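## Task

Transfer the toy brick from the desk to the counter and release it there; the robot must not tip over or finish leaning.

## Robot and tools

ROBOT. TidyBot++: a mobile base (0.54 m long, 0.50 m wide, 0.38 m tall) on four driven casters, carrying one seven-joint arm with a two-finger gripper. The shoulder sits 0.12 m ahead of the base centre, 0.68 m up. Segments: upper arm 0.42 m, forearm 0.31 m, hand 0.31 m to the hand point. The arm begins folded, hand down, reaching up to 0.08 m past the base front. A downward-pointing hand reaches at most about 0.94 m high, and only near the base. Cameras: base_camera (644x364 pinhole) and wrist_camera (644x476 fisheye, looking along the hand).

FRAMES. Base frame: origin on the floor below the base centre, x forward, y left, z up, metres. hand_pose is reported here as the point between the finger pads; the hand's z axis runs out along the fingers, and the fingers close along its y axis. Odometry frame = base frame as it was at the scene's start; base_odometry comes from wheel counting only (slip counts as motion), heading in rad, left positive, -3.142 to 3.142. base_tilt is in degrees, forward and right positive.

move: one action per call. Arguments:
- base: an object with any of translate_m (forward +, metres), strafe_m (left +, metres), each -2 to 2, and rotate_rad (counter-clockwise from above +, radians, -6.3 to 6.3). These are offsets relative to the base's own axes at the moment the command begins, not places. A base move ends after 14 s at most (time_out).
- joints: an object of absolute targets by name: joint_1_rad (any angle; positive turns the arm clockwise from above, opposite to heading), joint_2_rad (-2.249 to 2.249, shoulder, 0 = upper arm vertical, + leans forward), joint_3_rad (any angle), joint_4_rad (-2.579 to 2.579, elbow, 0 straight; with joint_3 at 3.14, negative bends forward), joint_5_rad (any), joint_6_rad (-2.099 to 2.099, wrist), joint_7_rad (any; with hand down, + is counter-clockwise from above, at 1.57 fingers open left/right), gripper_pos (0 fully open to 1 fully closed; gap about 85 x (1 - gripper_pos) mm). Done tolerances: ±0.039 rad for joints 1 to 4, ±0.095 for 5 to 7, ±0.03 for the gripper. Unbounded joints take the short way round, so turn in steps below half a turn.
- target: one list of seven numbers [x, y, z, qw, qx, qy, qz], an absolute hand pose in the base frame, metres plus a unit quaternion, matching hand_pose. With target, joints may only hold gripper_pos.
- speeds: optional top speeds for this action: translate_m and strafe_m 0.05 to 0.5 m/s (state only one when combining them), rotate_rad 0.1 to 1.57 rad/s.
- cameras: list of base_camera, wrist_camera or all; [] gives none.
- blocking: true (default) waits until everything rests; false returns in about 0.5 s while motion continues.
No action exceeds 15 s. Unknown keys make a call invalid; out-of-range values get it refused, and a refusal or an uncommanded stop skips the rest of that reply's move, wait and finished_scene calls.

wait(seconds 0 to 10, cameras): lets time pass and reports state; returns early once moves settle. stop(cameras): brakes all running motions (each then reads stopped). zoom_image(camera, region [x0, y0, x1, y1] pixels, at most 504x504): a closer look at that camera's latest image. finished_scene(scene 1 to 3): ends the current scene irreversibly; the goal must hold without the robot. The first scene is practice and may be skipped.

RESULTS. move reads done or the worst status. base_status, joint_status, hand_status: moving, done, off_target (resting away from target, maybe still pushing), contact_stop or time_out (target dropped, holds in place), not_followed (a check withheld the targets; pose unreachable or joint command not followed, with a cause for self-collision), torque_fault, limit_stop_at_motor_heat. Base done only means the wheels turned enough; a blocked base may say done short of the goal. hand_target is where joint targets would put the hand. motor_effort: percent of max torque, bracket = peak in last action. on_its_own lists uncommanded behaviour. ARM HIT means a hard strike on the base or arm. MOTOR HOT appears at 60 °C; at 75 °C an over-temperature stop lets the arm sink for 30 to 60 s.

PRACTICE. After a target reports done, the hand is usually within 3 cm; correct by adding (desired - measured hand_pose) to the last target. To keep the hand still, resend hand_target, not hand_pose. Loads make the arm sag; never command a loaded joint to its current reading. A gripper stopped by an object reads off_target at 1. Closed fingertips extend about 20 mm beyond the hand point. Low forward-pointing targets close to the base go astray or drive the arm into the base; nothing prevents arm-base contact. The arm ignores obstacles and keeps pushing into desks. The simulation advances while you think.

AVOID. Dropping or releasing moving objects, slamming, hard pushes, strong grips on objects still resting on a surface, fast swings of loads, and twisting the gripper. Tipping risk: driving or turning while the arm is caught above about 0.6 m, pulling sideways on a raised hand, reaching far out from folded over nearby furniture, or swinging an outstretched arm sideways; back away or retract to recover. Driving the arm into things can cause torque faults (limits 104.5 N m for joints 1 to 4, 51.3 for 5 to 7), which freeze the arm 10 s. Loose objects may occasionally get nudged by outside pushes.

Each tool is called after "Request:" as name([rows], argument=value, ...), one row to a line, values as JSON.

## Session

Request:
move()

Scene clock: 0.00 s.
base_odometry: x=+0.000 y=+0.000 heading=+0.000
base_tilt: forward=+0.0 right=+0.0
base_status: not commanded
joint_positions: joint_1_rad=-0.010 joint_2_rad=-0.395 joint_3_rad=+3.107 joint_4_rad=-2.557 joint_5_rad=-0.015 joint_6_rad=-0.907 joint_7_rad=+1.607 gripper_pos=+0.000
joint_status: not commanded
motor_effort: joint_1_rad=-1 joint_2_rad=+0 joint_3_rad=-1 joint_4_rad=+14 joint_5_rad=+0 joint_6_rad=+2 joint_7_rad=+1
hand_pose: x=+0.2397 y=+0.0089 z=+0.5841 quat_wxyz=(+0.000, +0.999, +0.035, +0.036) (m; base frame)
hand_target: x=+0.2387 y=+0.0088 z=+0.5836 quat_wxyz=(+0.001, +0.999, +0.035, +0.035) (m; base frame)
hand_status: not commanded
pictures: base_camera, wrist_camera

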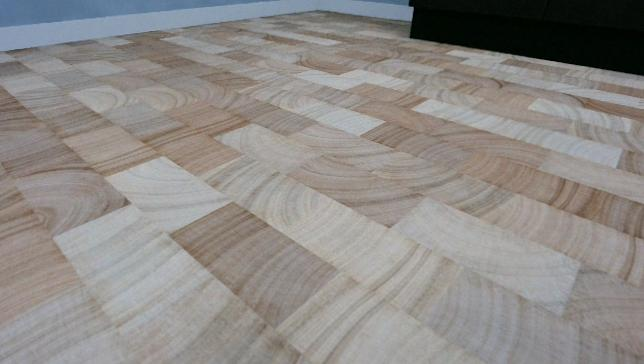

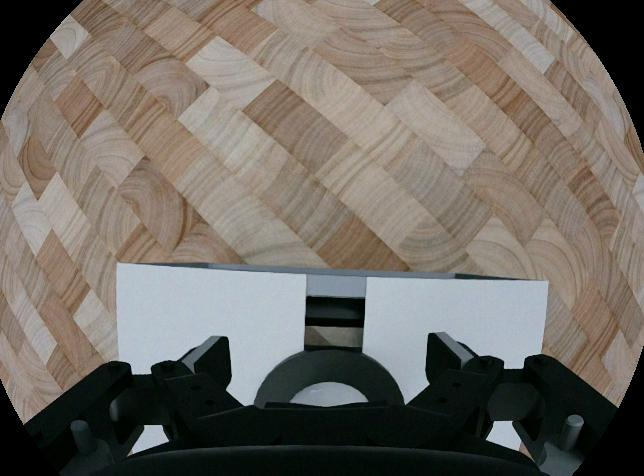

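Request:
move(joints={"joint_6_rad": 0.35})

Scene clock: 3.27 s.
move: done
base_odometry: x=+0.000 y=+0.000 heading=+0.000
base_tilt: forward=+0.0 right=+0.0
base_status: not commanded
joint_positions: joint_1_rad=-0.010 joint_2_rad=-0.395 joint_3_rad=+3.107 joint_4_rad=-2.555 joint_5_rad=-0.015 joint_6_rad=+0.314 joint_7_rad=+1.607 gripper_pos=+0.000
joint_status: all done
motor_effort: joint_1_rad=-1(1) joint_2_rad=-5(6) joint_3_rad=+0(1) joint_4_rad=+20(20) joint_5_rad=+0(1) joint_6_rad=+8(10) joint_7_rad=+0(1)
hand_pose: x=+0.5172 y=+0.0186 z=+0.8103 quat_wxyz=(+0.001, +0.797, +0.028, +0.603) (m; base frame)
hand_target: x=+0.5191 y=+0.0187 z=+0.8189 quat_wxyz=(+0.001, +0.787, +0.028, +0.616) (m; base frame)
hand_status: not commanded
pictures: base_camera, wrist_camera

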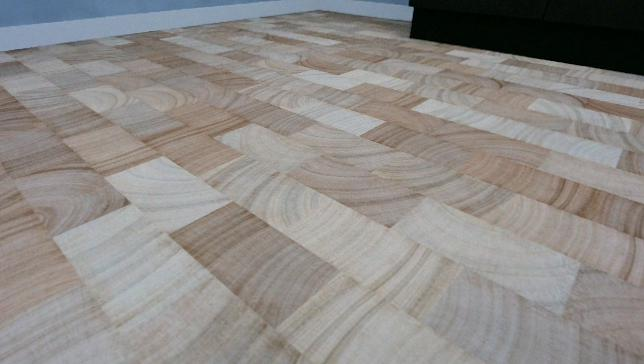

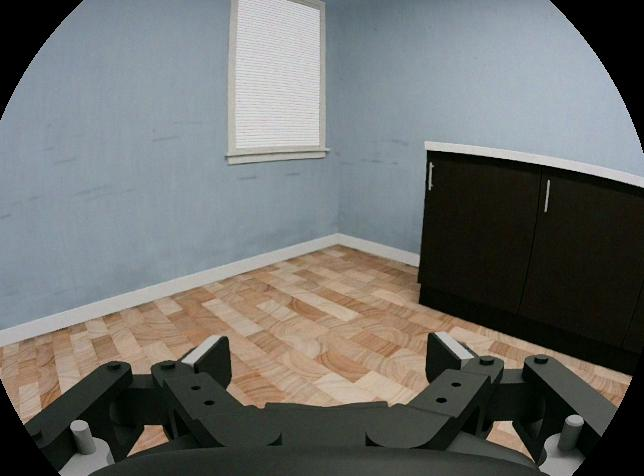

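Request:
move(joints={"joint_1_rad": 1.0}, cameras=["wrist_camera"])

Request:
move(joints={"joint_1_rad": 2.2}, cameras=["wrist_camera"])

Request:
move(joints={"joint_1_rad": -1.2}, cameras=["wrist_camera"])

Scene clock: 6.53 s.
move: done
base_odometry: x=+0.000 y=+0.000 heading=+0.000
base_tilt: forward=+0.0 right=-0.1
base_status: not commanded
joint_positions: joint_1_rad=+0.973 joint_2_rad=-0.395 joint_3_rad=+3.107 joint_4_rad=-2.555 joint_5_rad=-0.015 joint_6_rad=+0.314 joint_7_rad=+1.607 gripper_pos=+0.000
joint_status: all done
motor_effort: joint_1_rad=-1(2) joint_2_rad=-5(6) joint_3_rad=-1(1) joint_4_rad=+20(20) joint_5_rad=+0(1) joint_6_rad=+9(10) joint_7_rad=+1(1)
hand_pose: x=+0.3551 y=-0.3212 z=+0.8104 quat_wxyz=(+0.286, +0.716, -0.351, +0.531) (m; base frame)
hand_target: x=+0.3475 y=-0.3289 z=+0.8189 quat_wxyz=(+0.299, +0.703, -0.356, +0.538) (m; base frame)
hand_status: not commanded
pictures: wrist_camera

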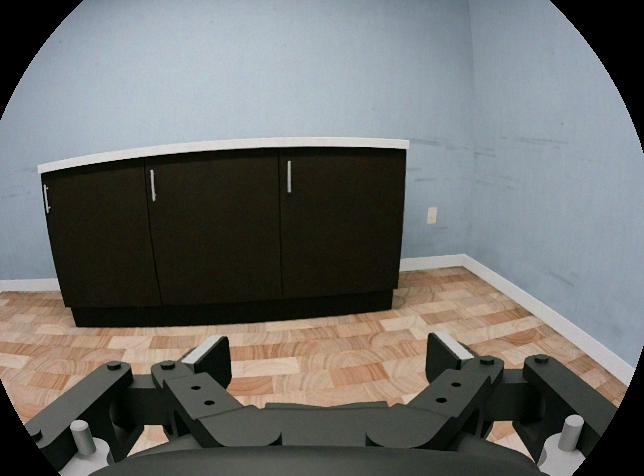

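Scene clock: 9.00 s.
move: done
base_odometry: x=+0.000 y=+0.000 heading=+0.000
base_tilt: forward=+0.0 right=+0.0
base_status: not commanded
joint_positions: joint_1_rad=+2.173 joint_2_rad=-0.395 joint_3_rad=+3.107 joint_4_rad=-2.555 joint_5_rad=-0.015 joint_6_rad=+0.314 joint_7_rad=+1.607 gripper_pos=+0.000
joint_status: all done
motor_effort: joint_1_rad=-1(2) joint_2_rad=-5(6) joint_3_rad=+0(1) joint_4_rad=+20(20) joint_5_rad=-1(1) joint_6_rad=+8(10) joint_7_rad=+1(1)
hand_pose: x=-0.0948 y=-0.3364 z=+0.8104 quat_wxyz=(+0.536, +0.393, -0.694, +0.277) (m; base frame)
hand_target: x=-0.1048 y=-0.3321 z=+0.8189 quat_wxyz=(+0.551, +0.379, -0.691, +0.276) (m; base frame)
hand_status: not commanded
pictures: wrist_camera

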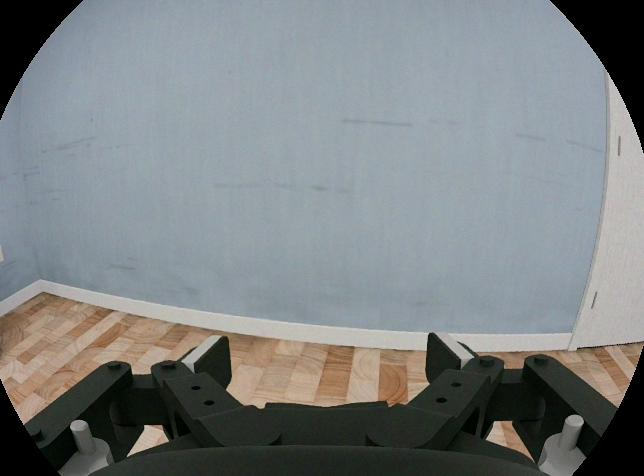

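Scene clock: 12.77 s.
move: done
base_odometry: x=+0.000 y=+0.000 heading=+0.000
base_tilt: forward=+0.0 right=+0.0
base_status: not commanded
joint_positions: joint_1_rad=+5.057 joint_2_rad=-0.395 joint_3_rad=+3.107 joint_4_rad=-2.555 joint_5_rad=-0.015 joint_6_rad=+0.315 joint_7_rad=+1.607 gripper_pos=+0.000
joint_status: all done
motor_effort: joint_1_rad=-1(2) joint_2_rad=-6(6) joint_3_rad=+0(1) joint_4_rad=+20(20) joint_5_rad=+0(1) joint_6_rad=+9(10) joint_7_rad=+1(1)
hand_pose: x=+0.2398 y=+0.3799 z=+0.8104 quat_wxyz=(+0.344, -0.638, -0.479, -0.496) (m; base frame)
hand_target: x=+0.2505 y=+0.3783 z=+0.8189 quat_wxyz=(+0.344, -0.636, -0.465, -0.511) (m; base frame)
hand_status: not commanded
pictures: wrist_camera

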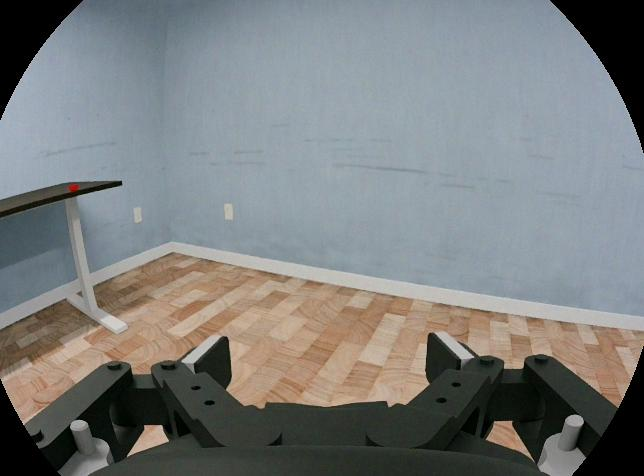

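Request:
move(joints={"joint_1_rad": -2.2}, cameras=["wrist_camera"])

Scene clock: 15.67 s.
move: done
base_odometry: x=+0.000 y=+0.000 heading=+0.000
base_tilt: forward=+0.0 right=+0.0
base_status: not commanded
joint_positions: joint_1_rad=+4.110 joint_2_rad=-0.395 joint_3_rad=+3.107 joint_4_rad=-2.555 joint_5_rad=-0.015 joint_6_rad=+0.315 joint_7_rad=+1.607 gripper_pos=+0.000
joint_status: all done
motor_effort: joint_1_rad=-1(2) joint_2_rad=-5(6) joint_3_rad=-1(1) joint_4_rad=+20(20) joint_5_rad=+0(1) joint_6_rad=+9(10) joint_7_rad=+1(1)
hand_pose: x=-0.1188 y=+0.3200 z=+0.8104 quat_wxyz=(+0.532, -0.349, -0.717, -0.284) (m; base frame)
hand_target: x=-0.1283 y=+0.3150 z=+0.8189 quat_wxyz=(+0.547, -0.336, -0.713, -0.283) (m; base frame)
hand_status: not commanded
pictures: wrist_camera

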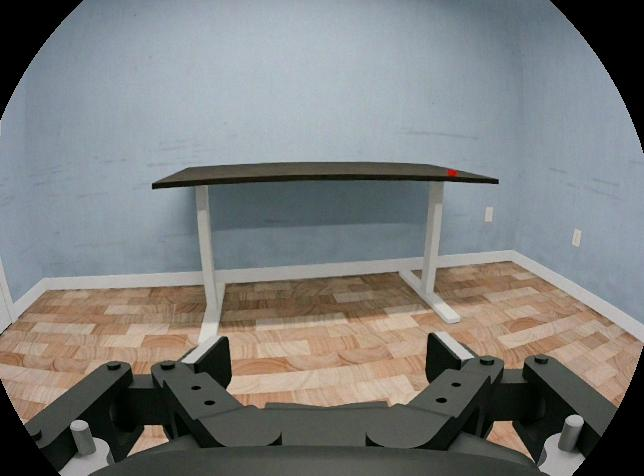

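Request:
zoom_image(camera="wrist_camera", region=[380, 130, 540, 240])

Scaled by 3.150.

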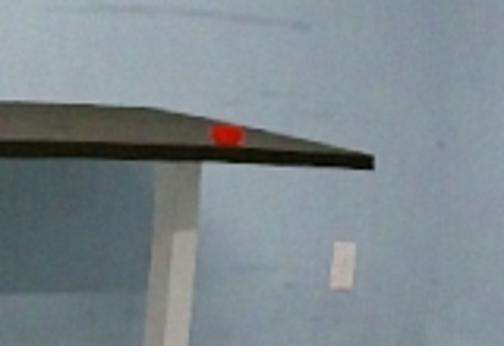

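Request:
move(base={"translate_m": 0.1, "strafe_m": 1.3, "rotate_rad": 2.4}, joints={"joint_1_rad": 0.0})

Scene clock: 38.60 s.
move: done
base_odometry: x=+0.100 y=+1.300 heading=+2.400
base_tilt: forward=+0.0 right=+0.0
base_status: done
joint_positions: joint_1_rad=+6.258 joint_2_rad=-0.395 joint_3_rad=+3.107 joint_4_rad=-2.555 joint_5_rad=-0.015 joint_6_rad=+0.316 joint_7_rad=+1.607 gripper_pos=+0.000
joint_status: all done
motor_effort: joint_1_rad=-1(2) joint_2_rad=-5(7) joint_3_rad=-1(2) joint_4_rad=+19(21) joint_5_rad=+0(1) joint_6_rad=+8(10) joint_7_rad=+1(1)
hand_pose: x=+0.5169 y=+0.0247 z=+0.8108 quat_wxyz=(+0.004, -0.796, -0.034, -0.604) (m; base frame)
hand_target: x=+0.5192 y=+0.0145 z=+0.8189 quat_wxyz=(-0.004, -0.788, -0.024, -0.616) (m; base frame)
hand_status: not commanded
pictures: base_camera, wrist_camera

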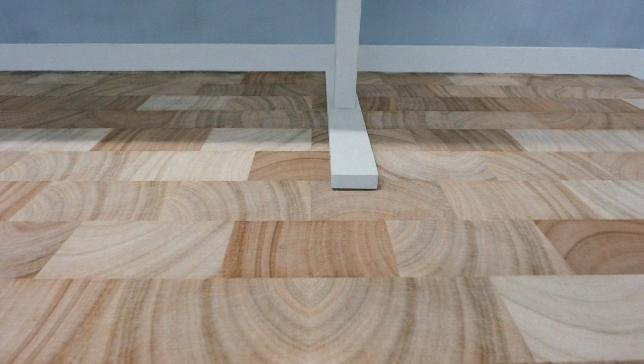

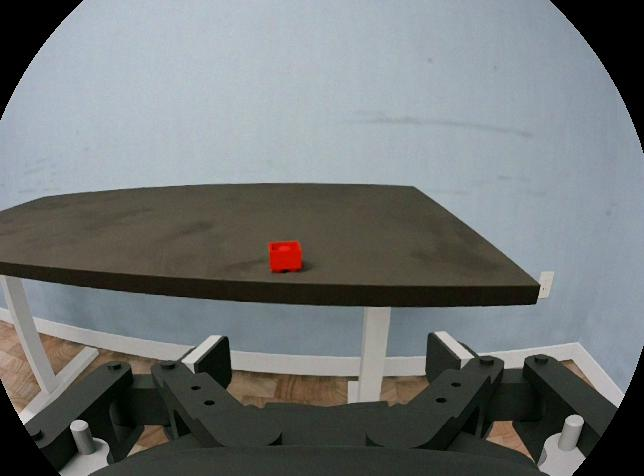

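Request:
zoom_image(camera="wrist_camera", region=[220, 200, 360, 310])

Scaled by 3.600.

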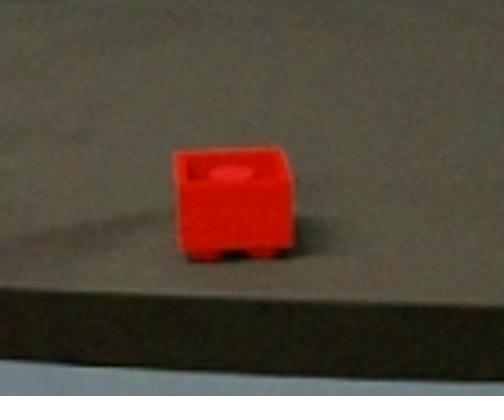

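Request:
move(joints={"joint_1_rad": 0.02, "joint_2_rad": -0.06, "joint_3_rad": 3.16, "joint_4_rad": -1.233, "joint_5_rad": 0.0, "joint_6_rad": -0.3, "joint_7_rad": 1.57}, cameras=[])

Request:
move(joints={"joint_6_rad": -1.15})

Scene clock: 50.80 s.
move: done
base_odometry: x=+0.100 y=+1.300 heading=+2.400
base_tilt: forward=+0.1 right=+0.0
base_status: not commanded
joint_positions: joint_1_rad=+6.276 joint_2_rad=-0.087 joint_3_rad=+3.144 joint_4_rad=-1.244 joint_5_rad=-0.015 joint_6_rad=-0.256 joint_7_rad=+1.607 gripper_pos=+0.000
joint_status: all done
motor_effort: joint_1_rad=-1(2) joint_2_rad=-17(18) joint_3_rad=-1(2) joint_4_rad=+21(25) joint_5_rad=-1(2) joint_6_rad=+8(11) joint_7_rad=+1(2)
hand_pose: x=+0.6777 y=+0.0053 z=+1.2763 quat_wxyz=(-0.005, -0.649, -0.010, -0.761) (m; base frame)
hand_target: x=+0.6932 y=-0.0213 z=+1.2540 quat_wxyz=(-0.014, -0.672, +0.014, -0.741) (m; base frame)
hand_status: not commanded
pictures: none
No camera images: "cameras" was empty.

Scene clock: 52.37 s.
move: done
base_odometry: x=+0.100 y=+1.300 heading=+2.400
base_tilt: forward=+0.1 right=+0.0
base_status: not commanded
joint_positions: joint_1_rad=+6.276 joint_2_rad=-0.079 joint_3_rad=+3.144 joint_4_rad=-1.236 joint_5_rad=-0.015 joint_6_rad=-1.111 joint_7_rad=+1.607 gripper_pos=+0.000
joint_status: all done
motor_effort: joint_1_rad=-1(1) joint_2_rad=-16(19) joint_3_rad=-1(2) joint_4_rad=+20(22) joint_5_rad=-1(1) joint_6_rad=+7(10) joint_7_rad=+1(1)
hand_pose: x=+0.6122 y=+0.0079 z=+1.0281 quat_wxyz=(+0.001, -0.906, -0.019, -0.423) (m; base frame)
hand_target: x=+0.6108 y=-0.0179 z=+1.0109 quat_wxyz=(-0.007, -0.917, +0.018, -0.398) (m; base frame)
hand_status: not commanded
pictures: base_camera, wrist_camera

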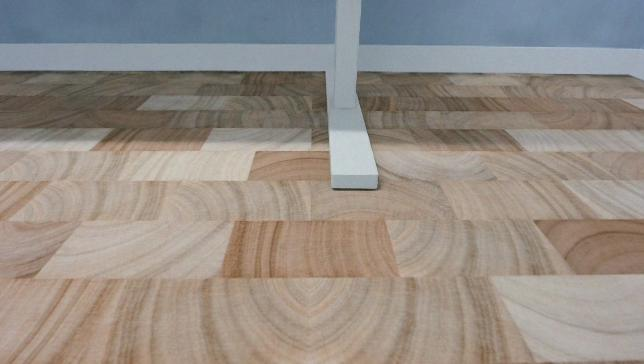

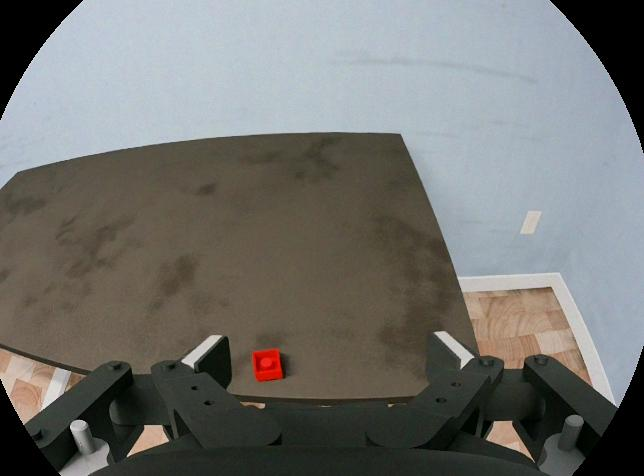

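Request:
zoom_image(camera="wrist_camera", region=[210, 320, 330, 420])

Scaled by 4.200.

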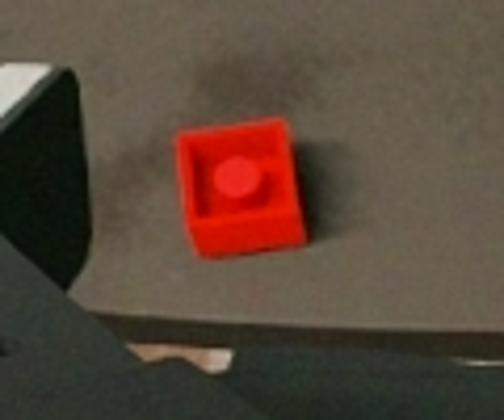

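Request:
move(base={"strafe_m": -0.055}, joints={"joint_1_rad": -0.2, "joint_2_rad": 0.298, "joint_3_rad": 3.14, "joint_4_rad": -1.216, "joint_5_rad": 0.015, "joint_6_rad": -0.85, "joint_7_rad": 1.55})

Scene clock: 67.17 s.
move: done
base_odometry: x=+0.137 y=+1.341 heading=+2.401
base_tilt: forward=+0.1 right=+0.0
base_status: done
joint_positions: joint_1_rad=+6.104 joint_2_rad=+0.290 joint_3_rad=+3.146 joint_4_rad=-1.226 joint_5_rad=-0.015 joint_6_rad=-0.889 joint_7_rad=+1.607 gripper_pos=+0.000
joint_status: all done
motor_effort: joint_1_rad=-1(4) joint_2_rad=-30(35) joint_3_rad=-1(5) joint_4_rad=+21(23) joint_5_rad=+0(2) joint_6_rad=+6(9) joint_7_rad=+0(1)
hand_pose: x=+0.7515 y=+0.1172 z=+0.8719 quat_wxyz=(+0.032, -0.928, -0.096, -0.359) (m; base frame)
hand_target: x=+0.7619 y=+0.1290 z=+0.8801 quat_wxyz=(+0.035, -0.921, -0.086, -0.377) (m; base frame)
hand_status: not commanded
pictures: base_camera, wrist_camera

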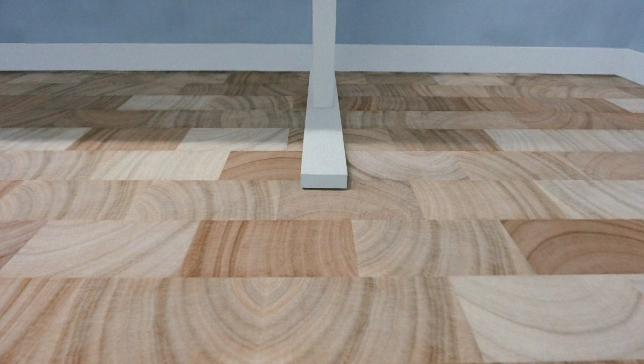

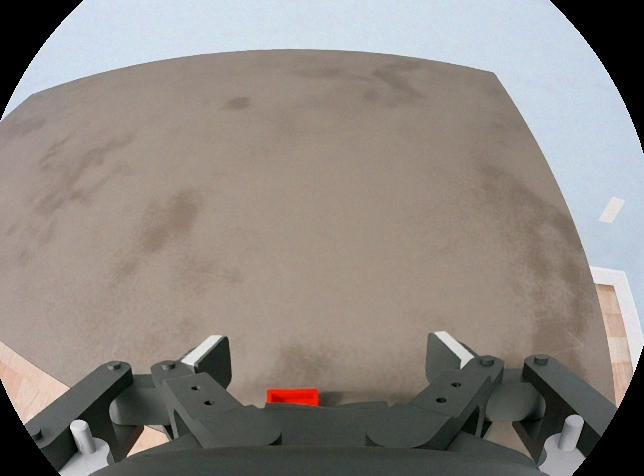

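Request:
move(base={"strafe_m": 0.021}, joints={"joint_2_rad": 0.300, "joint_4_rad": -1.30, "joint_6_rad": -0.77}, cameras=["wrist_camera"])

Scene clock: 71.33 s.
move: done
base_odometry: x=+0.123 y=+1.325 heading=+2.401
base_tilt: forward=+0.0 right=+0.0
base_status: done
joint_positions: joint_1_rad=+6.089 joint_2_rad=+0.290 joint_3_rad=+3.140 joint_4_rad=-1.280 joint_5_rad=-0.015 joint_6_rad=-0.807 joint_7_rad=+1.607 gripper_pos=+0.000
joint_status: all done
motor_effort: joint_1_rad=-1(5) joint_2_rad=-30(32) joint_3_rad=-1(4) joint_4_rad=+21(22) joint_5_rad=+0(1) joint_6_rad=+5(8) joint_7_rad=+0(1)
hand_pose: x=+0.7557 y=+0.1313 z=+0.8611 quat_wxyz=(+0.037, -0.922, -0.105, -0.372) (m; base frame)
hand_target: x=+0.7617 y=+0.1293 z=+0.8515 quat_wxyz=(+0.035, -0.922, -0.087, -0.375) (m; base frame)
hand_status: not commanded
pictures: wrist_camera

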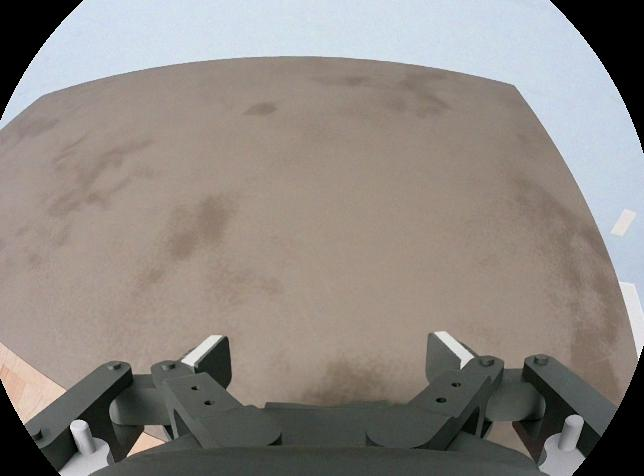

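Request:
move(base={"translate_m": -0.008, "strafe_m": -0.014}, cameras=["wrist_camera"])

Request:
move(joints={"joint_4_rad": -1.38, "joint_6_rad": -0.70}, cameras=["wrist_camera"])

Scene clock: 75.87 s.
move: done
base_odometry: x=+0.138 y=+1.330 heading=+2.401
base_tilt: forward=+0.0 right=+0.0
base_status: done
joint_positions: joint_1_rad=+6.089 joint_2_rad=+0.288 joint_3_rad=+3.141 joint_4_rad=-1.280 joint_5_rad=-0.015 joint_6_rad=-0.805 joint_7_rad=+1.607 gripper_pos=+0.000
joint_status: not commanded
motor_effort: joint_1_rad=-1(4) joint_2_rad=-31(34) joint_3_rad=-1(3) joint_4_rad=+21(22) joint_5_rad=+0(1) joint_6_rad=+6(8) joint_7_rad=+1(1)
hand_pose: x=+0.7561 y=+0.1306 z=+0.8622 quat_wxyz=(+0.037, -0.921, -0.104, -0.373) (m; base frame)
hand_target: x=+0.7617 y=+0.1293 z=+0.8515 quat_wxyz=(+0.035, -0.922, -0.087, -0.375) (m; base frame)
hand_status: not commanded
pictures: wrist_camera

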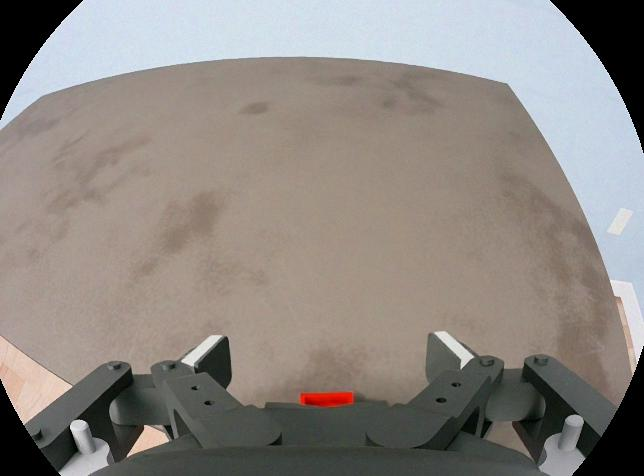

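Scene clock: 77.00 s.
move: done
base_odometry: x=+0.138 y=+1.330 heading=+2.401
base_tilt: forward=+0.0 right=+0.0
base_status: not commanded
joint_positions: joint_1_rad=+6.089 joint_2_rad=+0.288 joint_3_rad=+3.141 joint_4_rad=-1.359 joint_5_rad=-0.015 joint_6_rad=-0.737 joint_7_rad=+1.607 gripper_pos=+0.000
joint_status: all done
motor_effort: joint_1_rad=-1(1) joint_2_rad=-30(33) joint_3_rad=-1(2) joint_4_rad=+21(23) joint_5_rad=+0(1) joint_6_rad=+7(8) joint_7_rad=+1(1)
hand_pose: x=+0.7529 y=+0.1297 z=+0.8350 quat_wxyz=(+0.036, -0.923, -0.104, -0.368) (m; base frame)
hand_target: x=+0.7578 y=+0.1287 z=+0.8242 quat_wxyz=(+0.035, -0.924, -0.087, -0.370) (m; base frame)
hand_status: not commanded
pictures: wrist_camera

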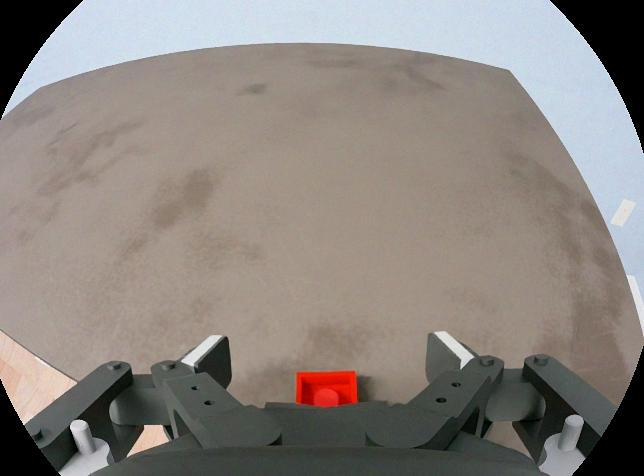

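Request:
move(joints={"joint_4_rad": -1.445, "joint_6_rad": -0.635}, cameras=["wrist_camera"])

Scene clock: 81.23 s.
move: done
base_odometry: x=+0.138 y=+1.330 heading=+2.401
base_tilt: forward=+0.1 right=+0.0
base_status: not commanded
joint_positions: joint_1_rad=+6.089 joint_2_rad=+0.288 joint_3_rad=+3.141 joint_4_rad=-1.424 joint_5_rad=-0.015 joint_6_rad=-0.671 joint_7_rad=+1.607 gripper_pos=+0.000
joint_status: all done
motor_effort: joint_1_rad=-1(1) joint_2_rad=-31(32) joint_3_rad=-1(2) joint_4_rad=+21(23) joint_5_rad=+0(1) joint_6_rad=+7(7) joint_7_rad=+1(1)
hand_pose: x=+0.7510 y=+0.1291 z=+0.8151 quat_wxyz=(+0.036, -0.923, -0.103, -0.369) (m; base frame)
hand_target: x=+0.7549 y=+0.1284 z=+0.8040 quat_wxyz=(+0.035, -0.924, -0.088, -0.370) (m; base frame)
hand_status: not commanded
pictures: wrist_camera

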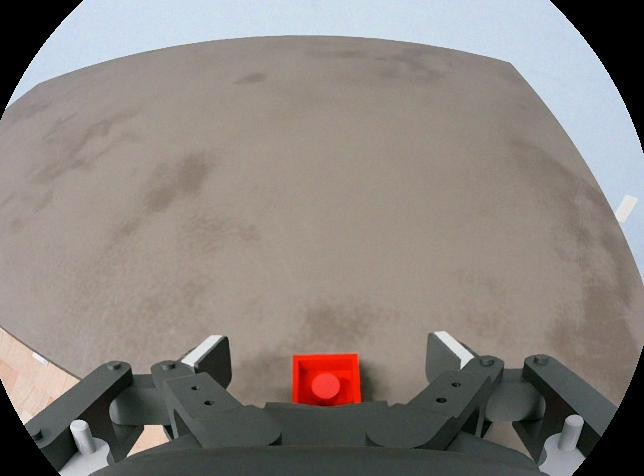

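Request:
move(joints={"gripper_pos": 0.58}, cameras=["wrist_camera"])

Request:
move(joints={"gripper_pos": 0.68}, cameras=["wrist_camera"])

Scene clock: 83.47 s.
move: done
base_odometry: x=+0.138 y=+1.330 heading=+2.401
base_tilt: forward=+0.0 right=-0.1
base_status: not commanded
joint_positions: joint_1_rad=+6.089 joint_2_rad=+0.288 joint_3_rad=+3.141 joint_4_rad=-1.424 joint_5_rad=-0.015 joint_6_rad=-0.671 joint_7_rad=+1.607 gripper_pos=+0.580
joint_status: all done
motor_effort: joint_1_rad=-1(1) joint_2_rad=-31(31) joint_3_rad=-2(2) joint_4_rad=+21(21) joint_5_rad=+0(1) joint_6_rad=+6(7) joint_7_rad=+1(1)
hand_pose: x=+0.7510 y=+0.1291 z=+0.8151 quat_wxyz=(+0.036, -0.923, -0.103, -0.369) (m; base frame)
hand_target: x=+0.7549 y=+0.1284 z=+0.8040 quat_wxyz=(+0.035, -0.924, -0.088, -0.370) (m; base frame)
hand_status: not commanded
pictures: wrist_camera

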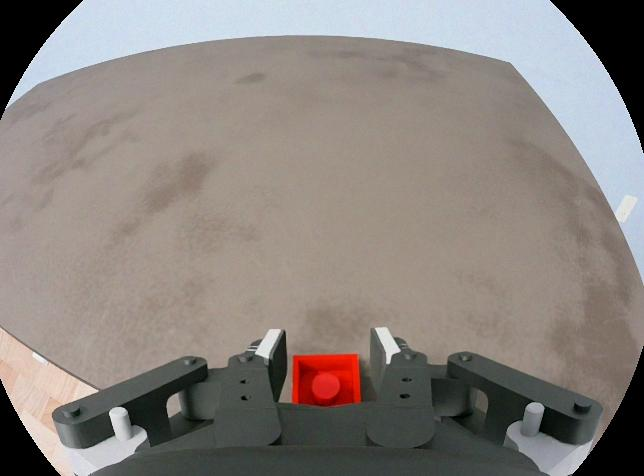

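Scene clock: 84.00 s.
move: done
base_odometry: x=+0.138 y=+1.330 heading=+2.401
base_tilt: forward=+0.0 right=+0.0
base_status: not commanded
joint_positions: joint_1_rad=+6.089 joint_2_rad=+0.288 joint_3_rad=+3.141 joint_4_rad=-1.424 joint_5_rad=-0.015 joint_6_rad=-0.671 joint_7_rad=+1.607 gripper_pos=+0.680
joint_status: all done
motor_effort: joint_1_rad=-1(1) joint_2_rad=-31(31) joint_3_rad=-1(2) joint_4_rad=+21(21) joint_5_rad=-1(1) joint_6_rad=+6(8) joint_7_rad=+1(1)
hand_pose: x=+0.7510 y=+0.1291 z=+0.8151 quat_wxyz=(+0.036, -0.923, -0.103, -0.369) (m; base frame)
hand_target: x=+0.7549 y=+0.1284 z=+0.8040 quat_wxyz=(+0.035, -0.924, -0.088, -0.370) (m; base frame)
hand_status: not commanded
pictures: wrist_camera

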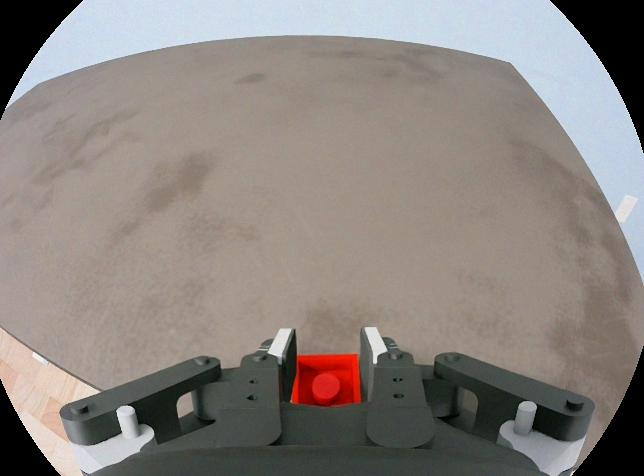

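Request:
move(joints={"gripper_pos": 0.74}, cameras=["wrist_camera"])

Scene clock: 85.10 s.
move: done
base_odometry: x=+0.138 y=+1.330 heading=+2.401
base_tilt: forward=+0.1 right=-0.1
base_status: not commanded
joint_positions: joint_1_rad=+6.089 joint_2_rad=+0.288 joint_3_rad=+3.141 joint_4_rad=-1.424 joint_5_rad=-0.015 joint_6_rad=-0.671 joint_7_rad=+1.607 gripper_pos=+0.740
joint_status: all done
motor_effort: joint_1_rad=-1(1) joint_2_rad=-31(31) joint_3_rad=-1(2) joint_4_rad=+21(21) joint_5_rad=-1(1) joint_6_rad=+7(8) joint_7_rad=+1(1)
hand_pose: x=+0.7510 y=+0.1291 z=+0.8151 quat_wxyz=(+0.036, -0.923, -0.103, -0.369) (m; base frame)
hand_target: x=+0.7549 y=+0.1284 z=+0.8040 quat_wxyz=(+0.035, -0.924, -0.088, -0.370) (m; base frame)
hand_status: not commanded
pictures: wrist_camera

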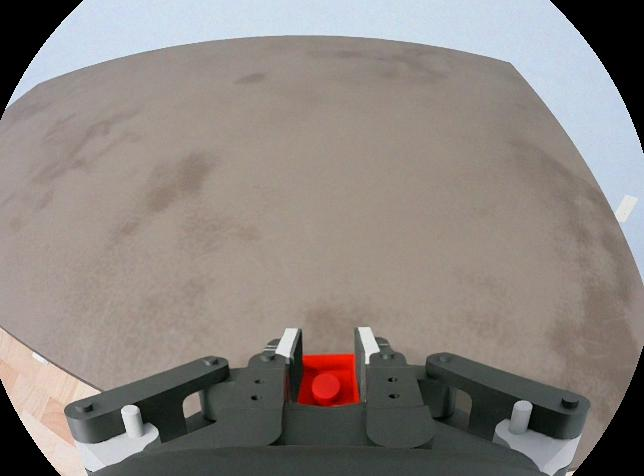

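Request:
zoom_image(camera="wrist_camera", region=[250, 310, 410, 420])

Scaled by 3.150.

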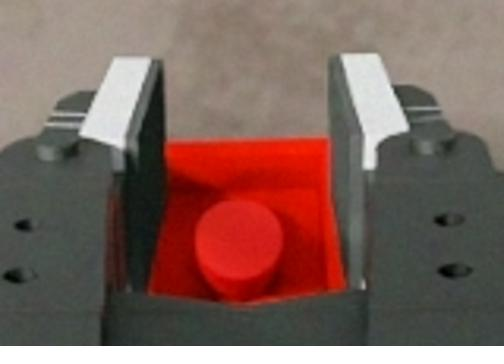

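Request:
move(joints={"gripper_pos": 0.45}, cameras=[])

Request:
move(joints={"joint_4_rad": -1.485, "joint_6_rad": -0.60}, cameras=["wrist_camera"])

Scene clock: 88.90 s.
move: done
base_odometry: x=+0.138 y=+1.330 heading=+2.401
base_tilt: forward=+0.0 right=+0.0
base_status: not commanded
joint_positions: joint_1_rad=+6.089 joint_2_rad=+0.288 joint_3_rad=+3.141 joint_4_rad=-1.424 joint_5_rad=-0.015 joint_6_rad=-0.671 joint_7_rad=+1.607 gripper_pos=+0.450
joint_status: all done
motor_effort: joint_1_rad=-1(1) joint_2_rad=-31(31) joint_3_rad=-1(2) joint_4_rad=+21(21) joint_5_rad=+0(1) joint_6_rad=+7(8) joint_7_rad=+1(1)
hand_pose: x=+0.7510 y=+0.1291 z=+0.8151 quat_wxyz=(+0.036, -0.923, -0.103, -0.369) (m; base frame)
hand_target: x=+0.7549 y=+0.1284 z=+0.8040 quat_wxyz=(+0.035, -0.924, -0.088, -0.370) (m; base frame)
hand_status: not commanded
pictures: none
No camera images: "cameras" was empty.

Scene clock: 89.60 s.
move: done
base_odometry: x=+0.138 y=+1.330 heading=+2.401
base_tilt: forward=+0.0 right=+0.0
base_status: not commanded
joint_positions: joint_1_rad=+6.089 joint_2_rad=+0.288 joint_3_rad=+3.141 joint_4_rad=-1.463 joint_5_rad=-0.015 joint_6_rad=-0.634 joint_7_rad=+1.607 gripper_pos=+0.450
joint_status: all done
motor_effort: joint_1_rad=-1(1) joint_2_rad=-30(32) joint_3_rad=-2(2) joint_4_rad=+21(23) joint_5_rad=+0(1) joint_6_rad=+7(7) joint_7_rad=+1(1)
hand_pose: x=+0.7485 y=+0.1285 z=+0.8021 quat_wxyz=(+0.036, -0.924, -0.103, -0.367) (m; base frame)
hand_target: x=+0.7514 y=+0.1278 z=+0.7906 quat_wxyz=(+0.035, -0.925, -0.088, -0.368) (m; base frame)
hand_status: not commanded
pictures: wrist_camera

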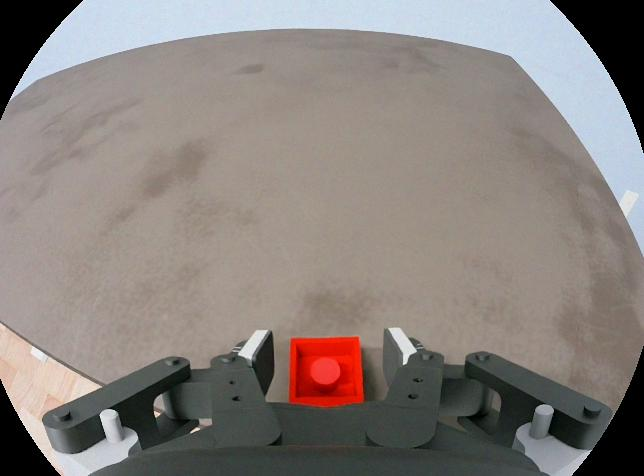

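Request:
move(joints={"gripper_pos": 0.62}, cameras=["wrist_camera"])

Request:
zoom_image(camera="wrist_camera", region=[250, 310, 410, 420])

Request:
move(joints={"gripper_pos": 0.70}, cameras=["wrist_camera"])

Request:
zoom_image(camera="wrist_camera", region=[250, 310, 410, 420])

Scene clock: 94.27 s.
move: done
base_odometry: x=+0.138 y=+1.330 heading=+2.401
base_tilt: forward=+0.0 right=+0.0
base_status: not commanded
joint_positions: joint_1_rad=+6.089 joint_2_rad=+0.288 joint_3_rad=+3.141 joint_4_rad=-1.463 joint_5_rad=-0.015 joint_6_rad=-0.634 joint_7_rad=+1.607 gripper_pos=+0.620
joint_status: all done
motor_effort: joint_1_rad=-1(1) joint_2_rad=-30(31) joint_3_rad=-2(2) joint_4_rad=+21(21) joint_5_rad=+0(1) joint_6_rad=+7(8) joint_7_rad=+1(1)
hand_pose: x=+0.7485 y=+0.1285 z=+0.8022 quat_wxyz=(+0.036, -0.924, -0.103, -0.367) (m; base frame)
hand_target: x=+0.7514 y=+0.1278 z=+0.7906 quat_wxyz=(+0.035, -0.925, -0.088, -0.368) (m; base frame)
hand_status: not commanded
pictures: wrist_camera

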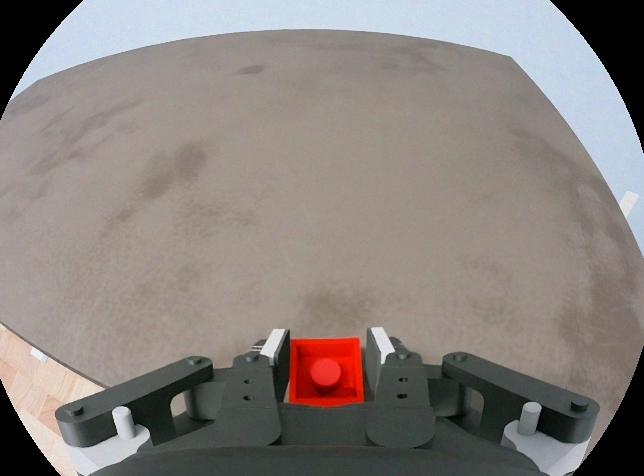

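Scaled by 3.150.

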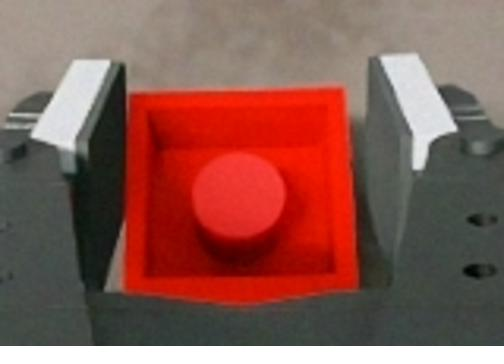

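Scene clock: 94.77 s.
move: done
base_odometry: x=+0.138 y=+1.330 heading=+2.401
base_tilt: forward=+0.0 right=+0.0
base_status: not commanded
joint_positions: joint_1_rad=+6.089 joint_2_rad=+0.288 joint_3_rad=+3.141 joint_4_rad=-1.463 joint_5_rad=-0.015 joint_6_rad=-0.633 joint_7_rad=+1.607 gripper_pos=+0.689
joint_status: all done
motor_effort: joint_1_rad=-1(1) joint_2_rad=-31(31) joint_3_rad=-1(2) joint_4_rad=+21(21) joint_5_rad=+0(1) joint_6_rad=+6(8) joint_7_rad=+1(1)
hand_pose: x=+0.7488 y=+0.1286 z=+0.8025 quat_wxyz=(+0.036, -0.923, -0.103, -0.368) (m; base frame)
hand_target: x=+0.7514 y=+0.1278 z=+0.7906 quat_wxyz=(+0.035, -0.925, -0.088, -0.368) (m; base frame)
hand_status: not commanded
pictures: wrist_camera

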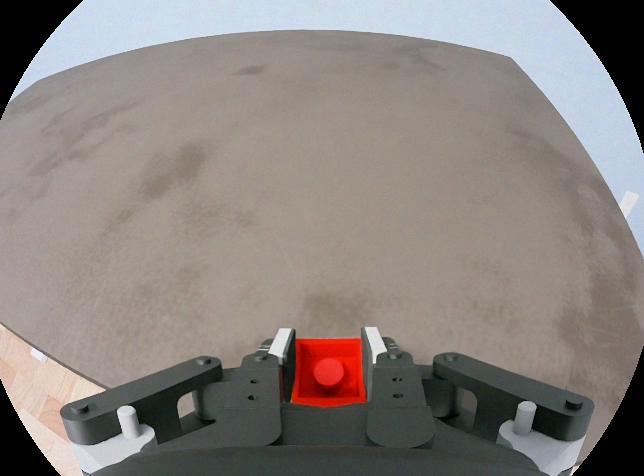

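Scaled by 3.150.

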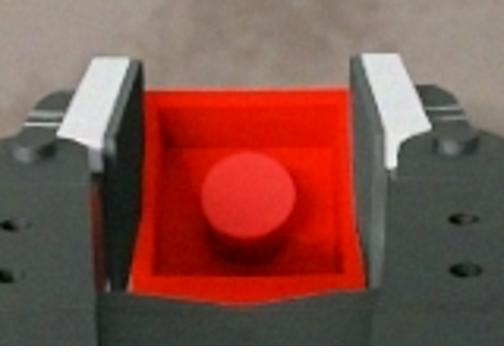

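Request:
move(joints={"gripper_pos": 0.78}, cameras=["wrist_camera"])

Scene clock: 96.13 s.
move: off_target
base_odometry: x=+0.138 y=+1.330 heading=+2.401
base_tilt: forward=+0.0 right=+0.0
base_status: not commanded
joint_positions: joint_1_rad=+6.089 joint_2_rad=+0.288 joint_3_rad=+3.141 joint_4_rad=-1.463 joint_5_rad=-0.015 joint_6_rad=-0.632 joint_7_rad=+1.607 gripper_pos=+0.726
joint_status: gripper_pos off_target (ended at +0.726, target +0.780)
motor_effort: joint_1_rad=-1(1) joint_2_rad=-30(30) joint_3_rad=-1(2) joint_4_rad=+20(21) joint_5_rad=+0(1) joint_6_rad=+7(7) joint_7_rad=+1(1)
hand_pose: x=+0.7490 y=+0.1286 z=+0.8028 quat_wxyz=(+0.036, -0.923, -0.103, -0.369) (m; base frame)
hand_target: x=+0.7514 y=+0.1278 z=+0.7906 quat_wxyz=(+0.035, -0.925, -0.088, -0.368) (m; base frame)
hand_status: not commanded
pictures: wrist_camera

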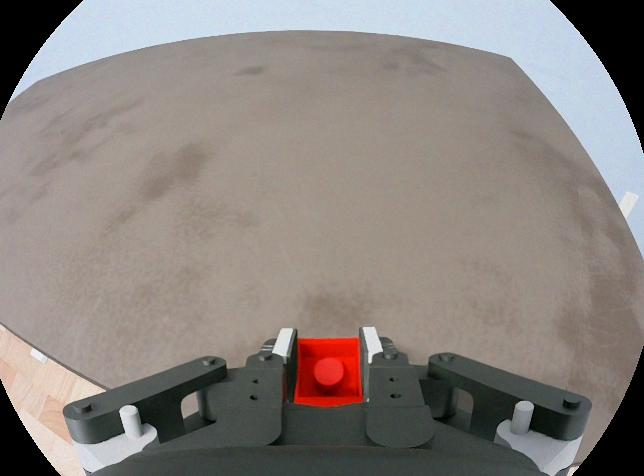

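Request:
move(joints={"joint_4_rad": -1.30, "joint_6_rad": -0.785}, cameras=["wrist_camera"])

Scene clock: 97.70 s.
move: done
base_odometry: x=+0.138 y=+1.330 heading=+2.401
base_tilt: forward=+0.0 right=+0.0
base_status: not commanded
joint_positions: joint_1_rad=+6.089 joint_2_rad=+0.288 joint_3_rad=+3.141 joint_4_rad=-1.308 joint_5_rad=-0.015 joint_6_rad=-0.743 joint_7_rad=+1.607 gripper_pos=+0.726
joint_status: all done
motor_effort: joint_1_rad=-1(1) joint_2_rad=-31(32) joint_3_rad=-2(2) joint_4_rad=+21(23) joint_5_rad=-1(1) joint_6_rad=+8(8) joint_7_rad=+1(1)
hand_pose: x=+0.7634 y=+0.1318 z=+0.8611 quat_wxyz=(+0.038, -0.915, -0.103, -0.389) (m; base frame)
hand_target: x=+0.7584 y=+0.1286 z=+0.8482 quat_wxyz=(+0.034, -0.925, -0.087, -0.368) (m; base frame)
hand_status: not commanded
pictures: wrist_camera

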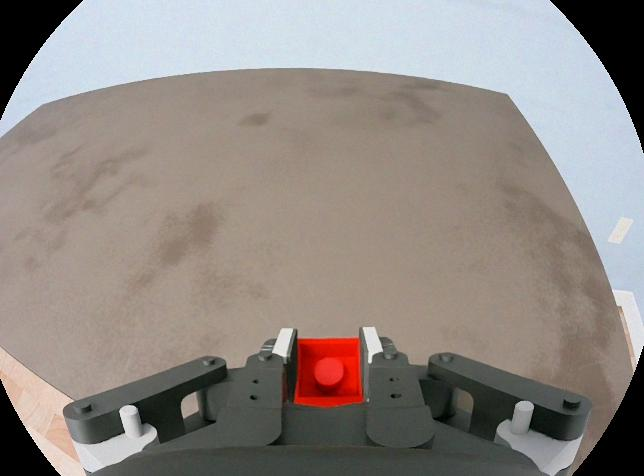

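Request:
move(base={"translate_m": -0.7}, joints={"joint_1_rad": 0.0, "joint_2_rad": -0.5, "joint_4_rad": -1.6, "joint_6_rad": -1.28}, cameras=["wrist_camera"])

Request:
move(base={"translate_m": -0.9, "strafe_m": 0.65, "rotate_rad": -3.134}, speeds={"rotate_rad": 1.0})

Scene clock: 105.67 s.
move: done
base_odometry: x=+0.655 y=+0.858 heading=+2.401
base_tilt: forward=+0.0 right=+0.0
base_status: done
joint_positions: joint_1_rad=+6.256 joint_2_rad=-0.501 joint_3_rad=+3.141 joint_4_rad=-1.573 joint_5_rad=-0.015 joint_6_rad=-1.239 joint_7_rad=+1.607 gripper_pos=+0.726
joint_status: all done
motor_effort: joint_1_rad=-1(2) joint_2_rad=-2(36) joint_3_rad=-1(3) joint_4_rad=+20(23) joint_5_rad=-1(1) joint_6_rad=+7(9) joint_7_rad=+1(1)
hand_pose: x=+0.4224 y=+0.0144 z=+0.9911 quat_wxyz=(+0.006, -0.915, -0.030, -0.403) (m; base frame)
hand_target: x=+0.4122 y=-0.0025 z=+0.9684 quat_wxyz=(-0.004, -0.928, +0.010, -0.372) (m; base frame)
hand_status: not commanded
pictures: wrist_camera

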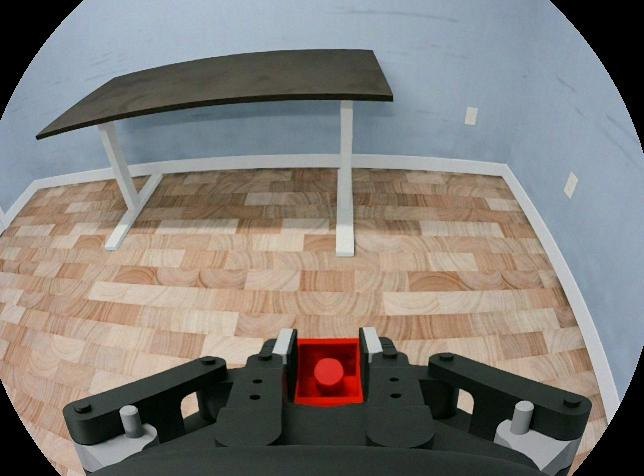

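Scene clock: 110.17 s.
move: done
base_odometry: x=+0.881 y=-0.229 heading=-0.732
base_tilt: forward=+0.0 right=+0.0
base_status: done
joint_positions: joint_1_rad=+6.260 joint_2_rad=-0.500 joint_3_rad=+3.141 joint_4_rad=-1.575 joint_5_rad=-0.015 joint_6_rad=-1.240 joint_7_rad=+1.607 gripper_pos=+0.726
joint_status: not commanded
motor_effort: joint_1_rad=-1(2) joint_2_rad=-1(4) joint_3_rad=-1(2) joint_4_rad=+20(20) joint_5_rad=+0(1) joint_6_rad=+8(8) joint_7_rad=+1(1)
hand_pose: x=+0.4226 y=+0.0131 z=+0.9897 quat_wxyz=(+0.005, -0.915, -0.028, -0.401) (m; base frame)
hand_target: x=+0.4122 y=-0.0025 z=+0.9684 quat_wxyz=(-0.004, -0.928, +0.010, -0.372) (m; base frame)
hand_status: not commanded
pictures: base_camera, wrist_camera

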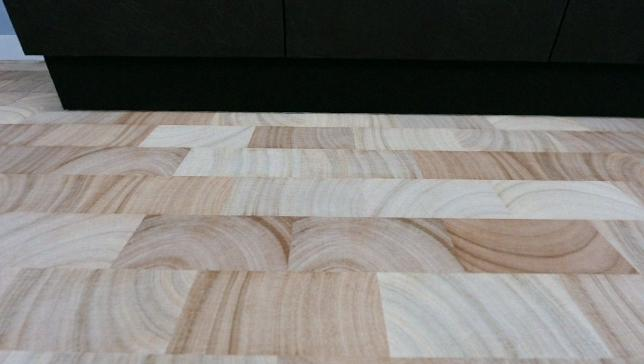

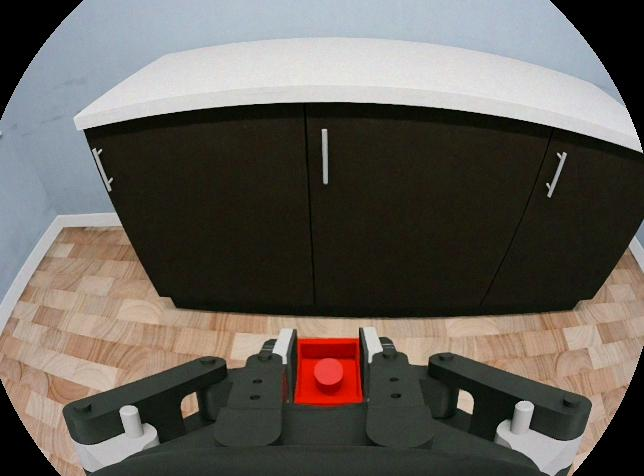

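Request:
zoom_image(camera="wrist_camera", region=[240, 20, 420, 130])

Scaled by 2.800.

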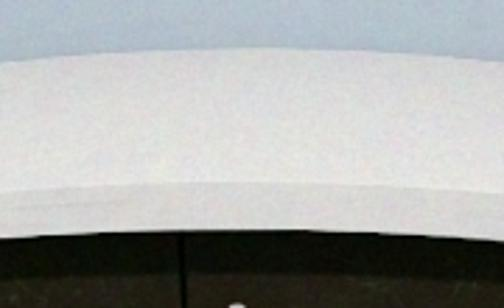

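Request:
move(base={"translate_m": 0.3}, joints={"joint_6_rad": -1.33})

Request:
zoom_image(camera="wrist_camera", region=[240, 40, 420, 200])

Scene clock: 115.83 s.
move: done
base_odometry: x=+1.104 y=-0.430 heading=-0.733
base_tilt: forward=+0.0 right=+0.0
base_status: done
joint_positions: joint_1_rad=+6.260 joint_2_rad=-0.492 joint_3_rad=+3.141 joint_4_rad=-1.577 joint_5_rad=-0.015 joint_6_rad=-1.303 joint_7_rad=+1.607 gripper_pos=+0.726
joint_status: all done
motor_effort: joint_1_rad=-1(1) joint_2_rad=-2(6) joint_3_rad=-1(1) joint_4_rad=+19(20) joint_5_rad=+0(1) joint_6_rad=+7(8) joint_7_rad=+1(1)
hand_pose: x=+0.4110 y=+0.0129 z=+0.9723 quat_wxyz=(+0.005, -0.929, -0.029, -0.368) (m; base frame)
hand_target: x=+0.4007 y=-0.0026 z=+0.9579 quat_wxyz=(-0.004, -0.937, +0.010, -0.348) (m; base frame)
hand_status: not commanded
pictures: base_camera, wrist_camera

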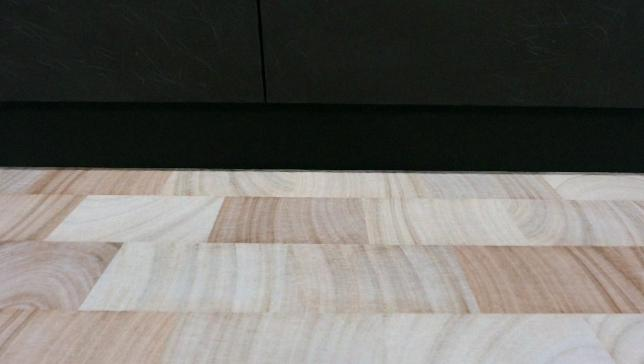

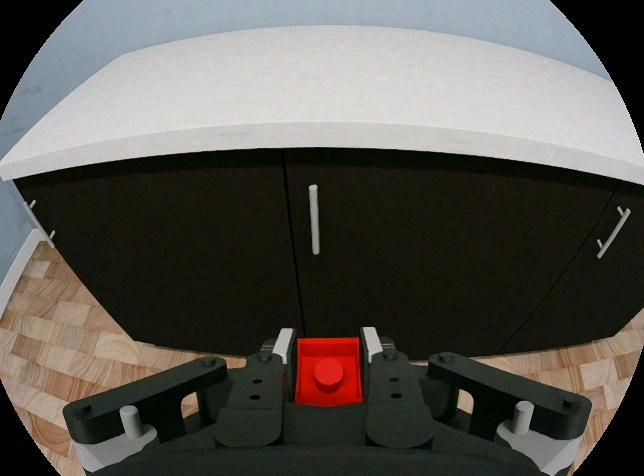

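Scaled by 2.800.

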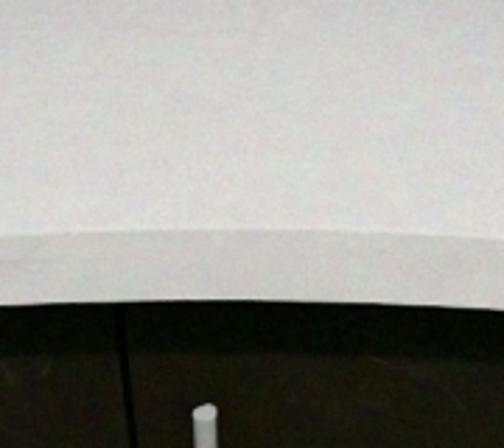

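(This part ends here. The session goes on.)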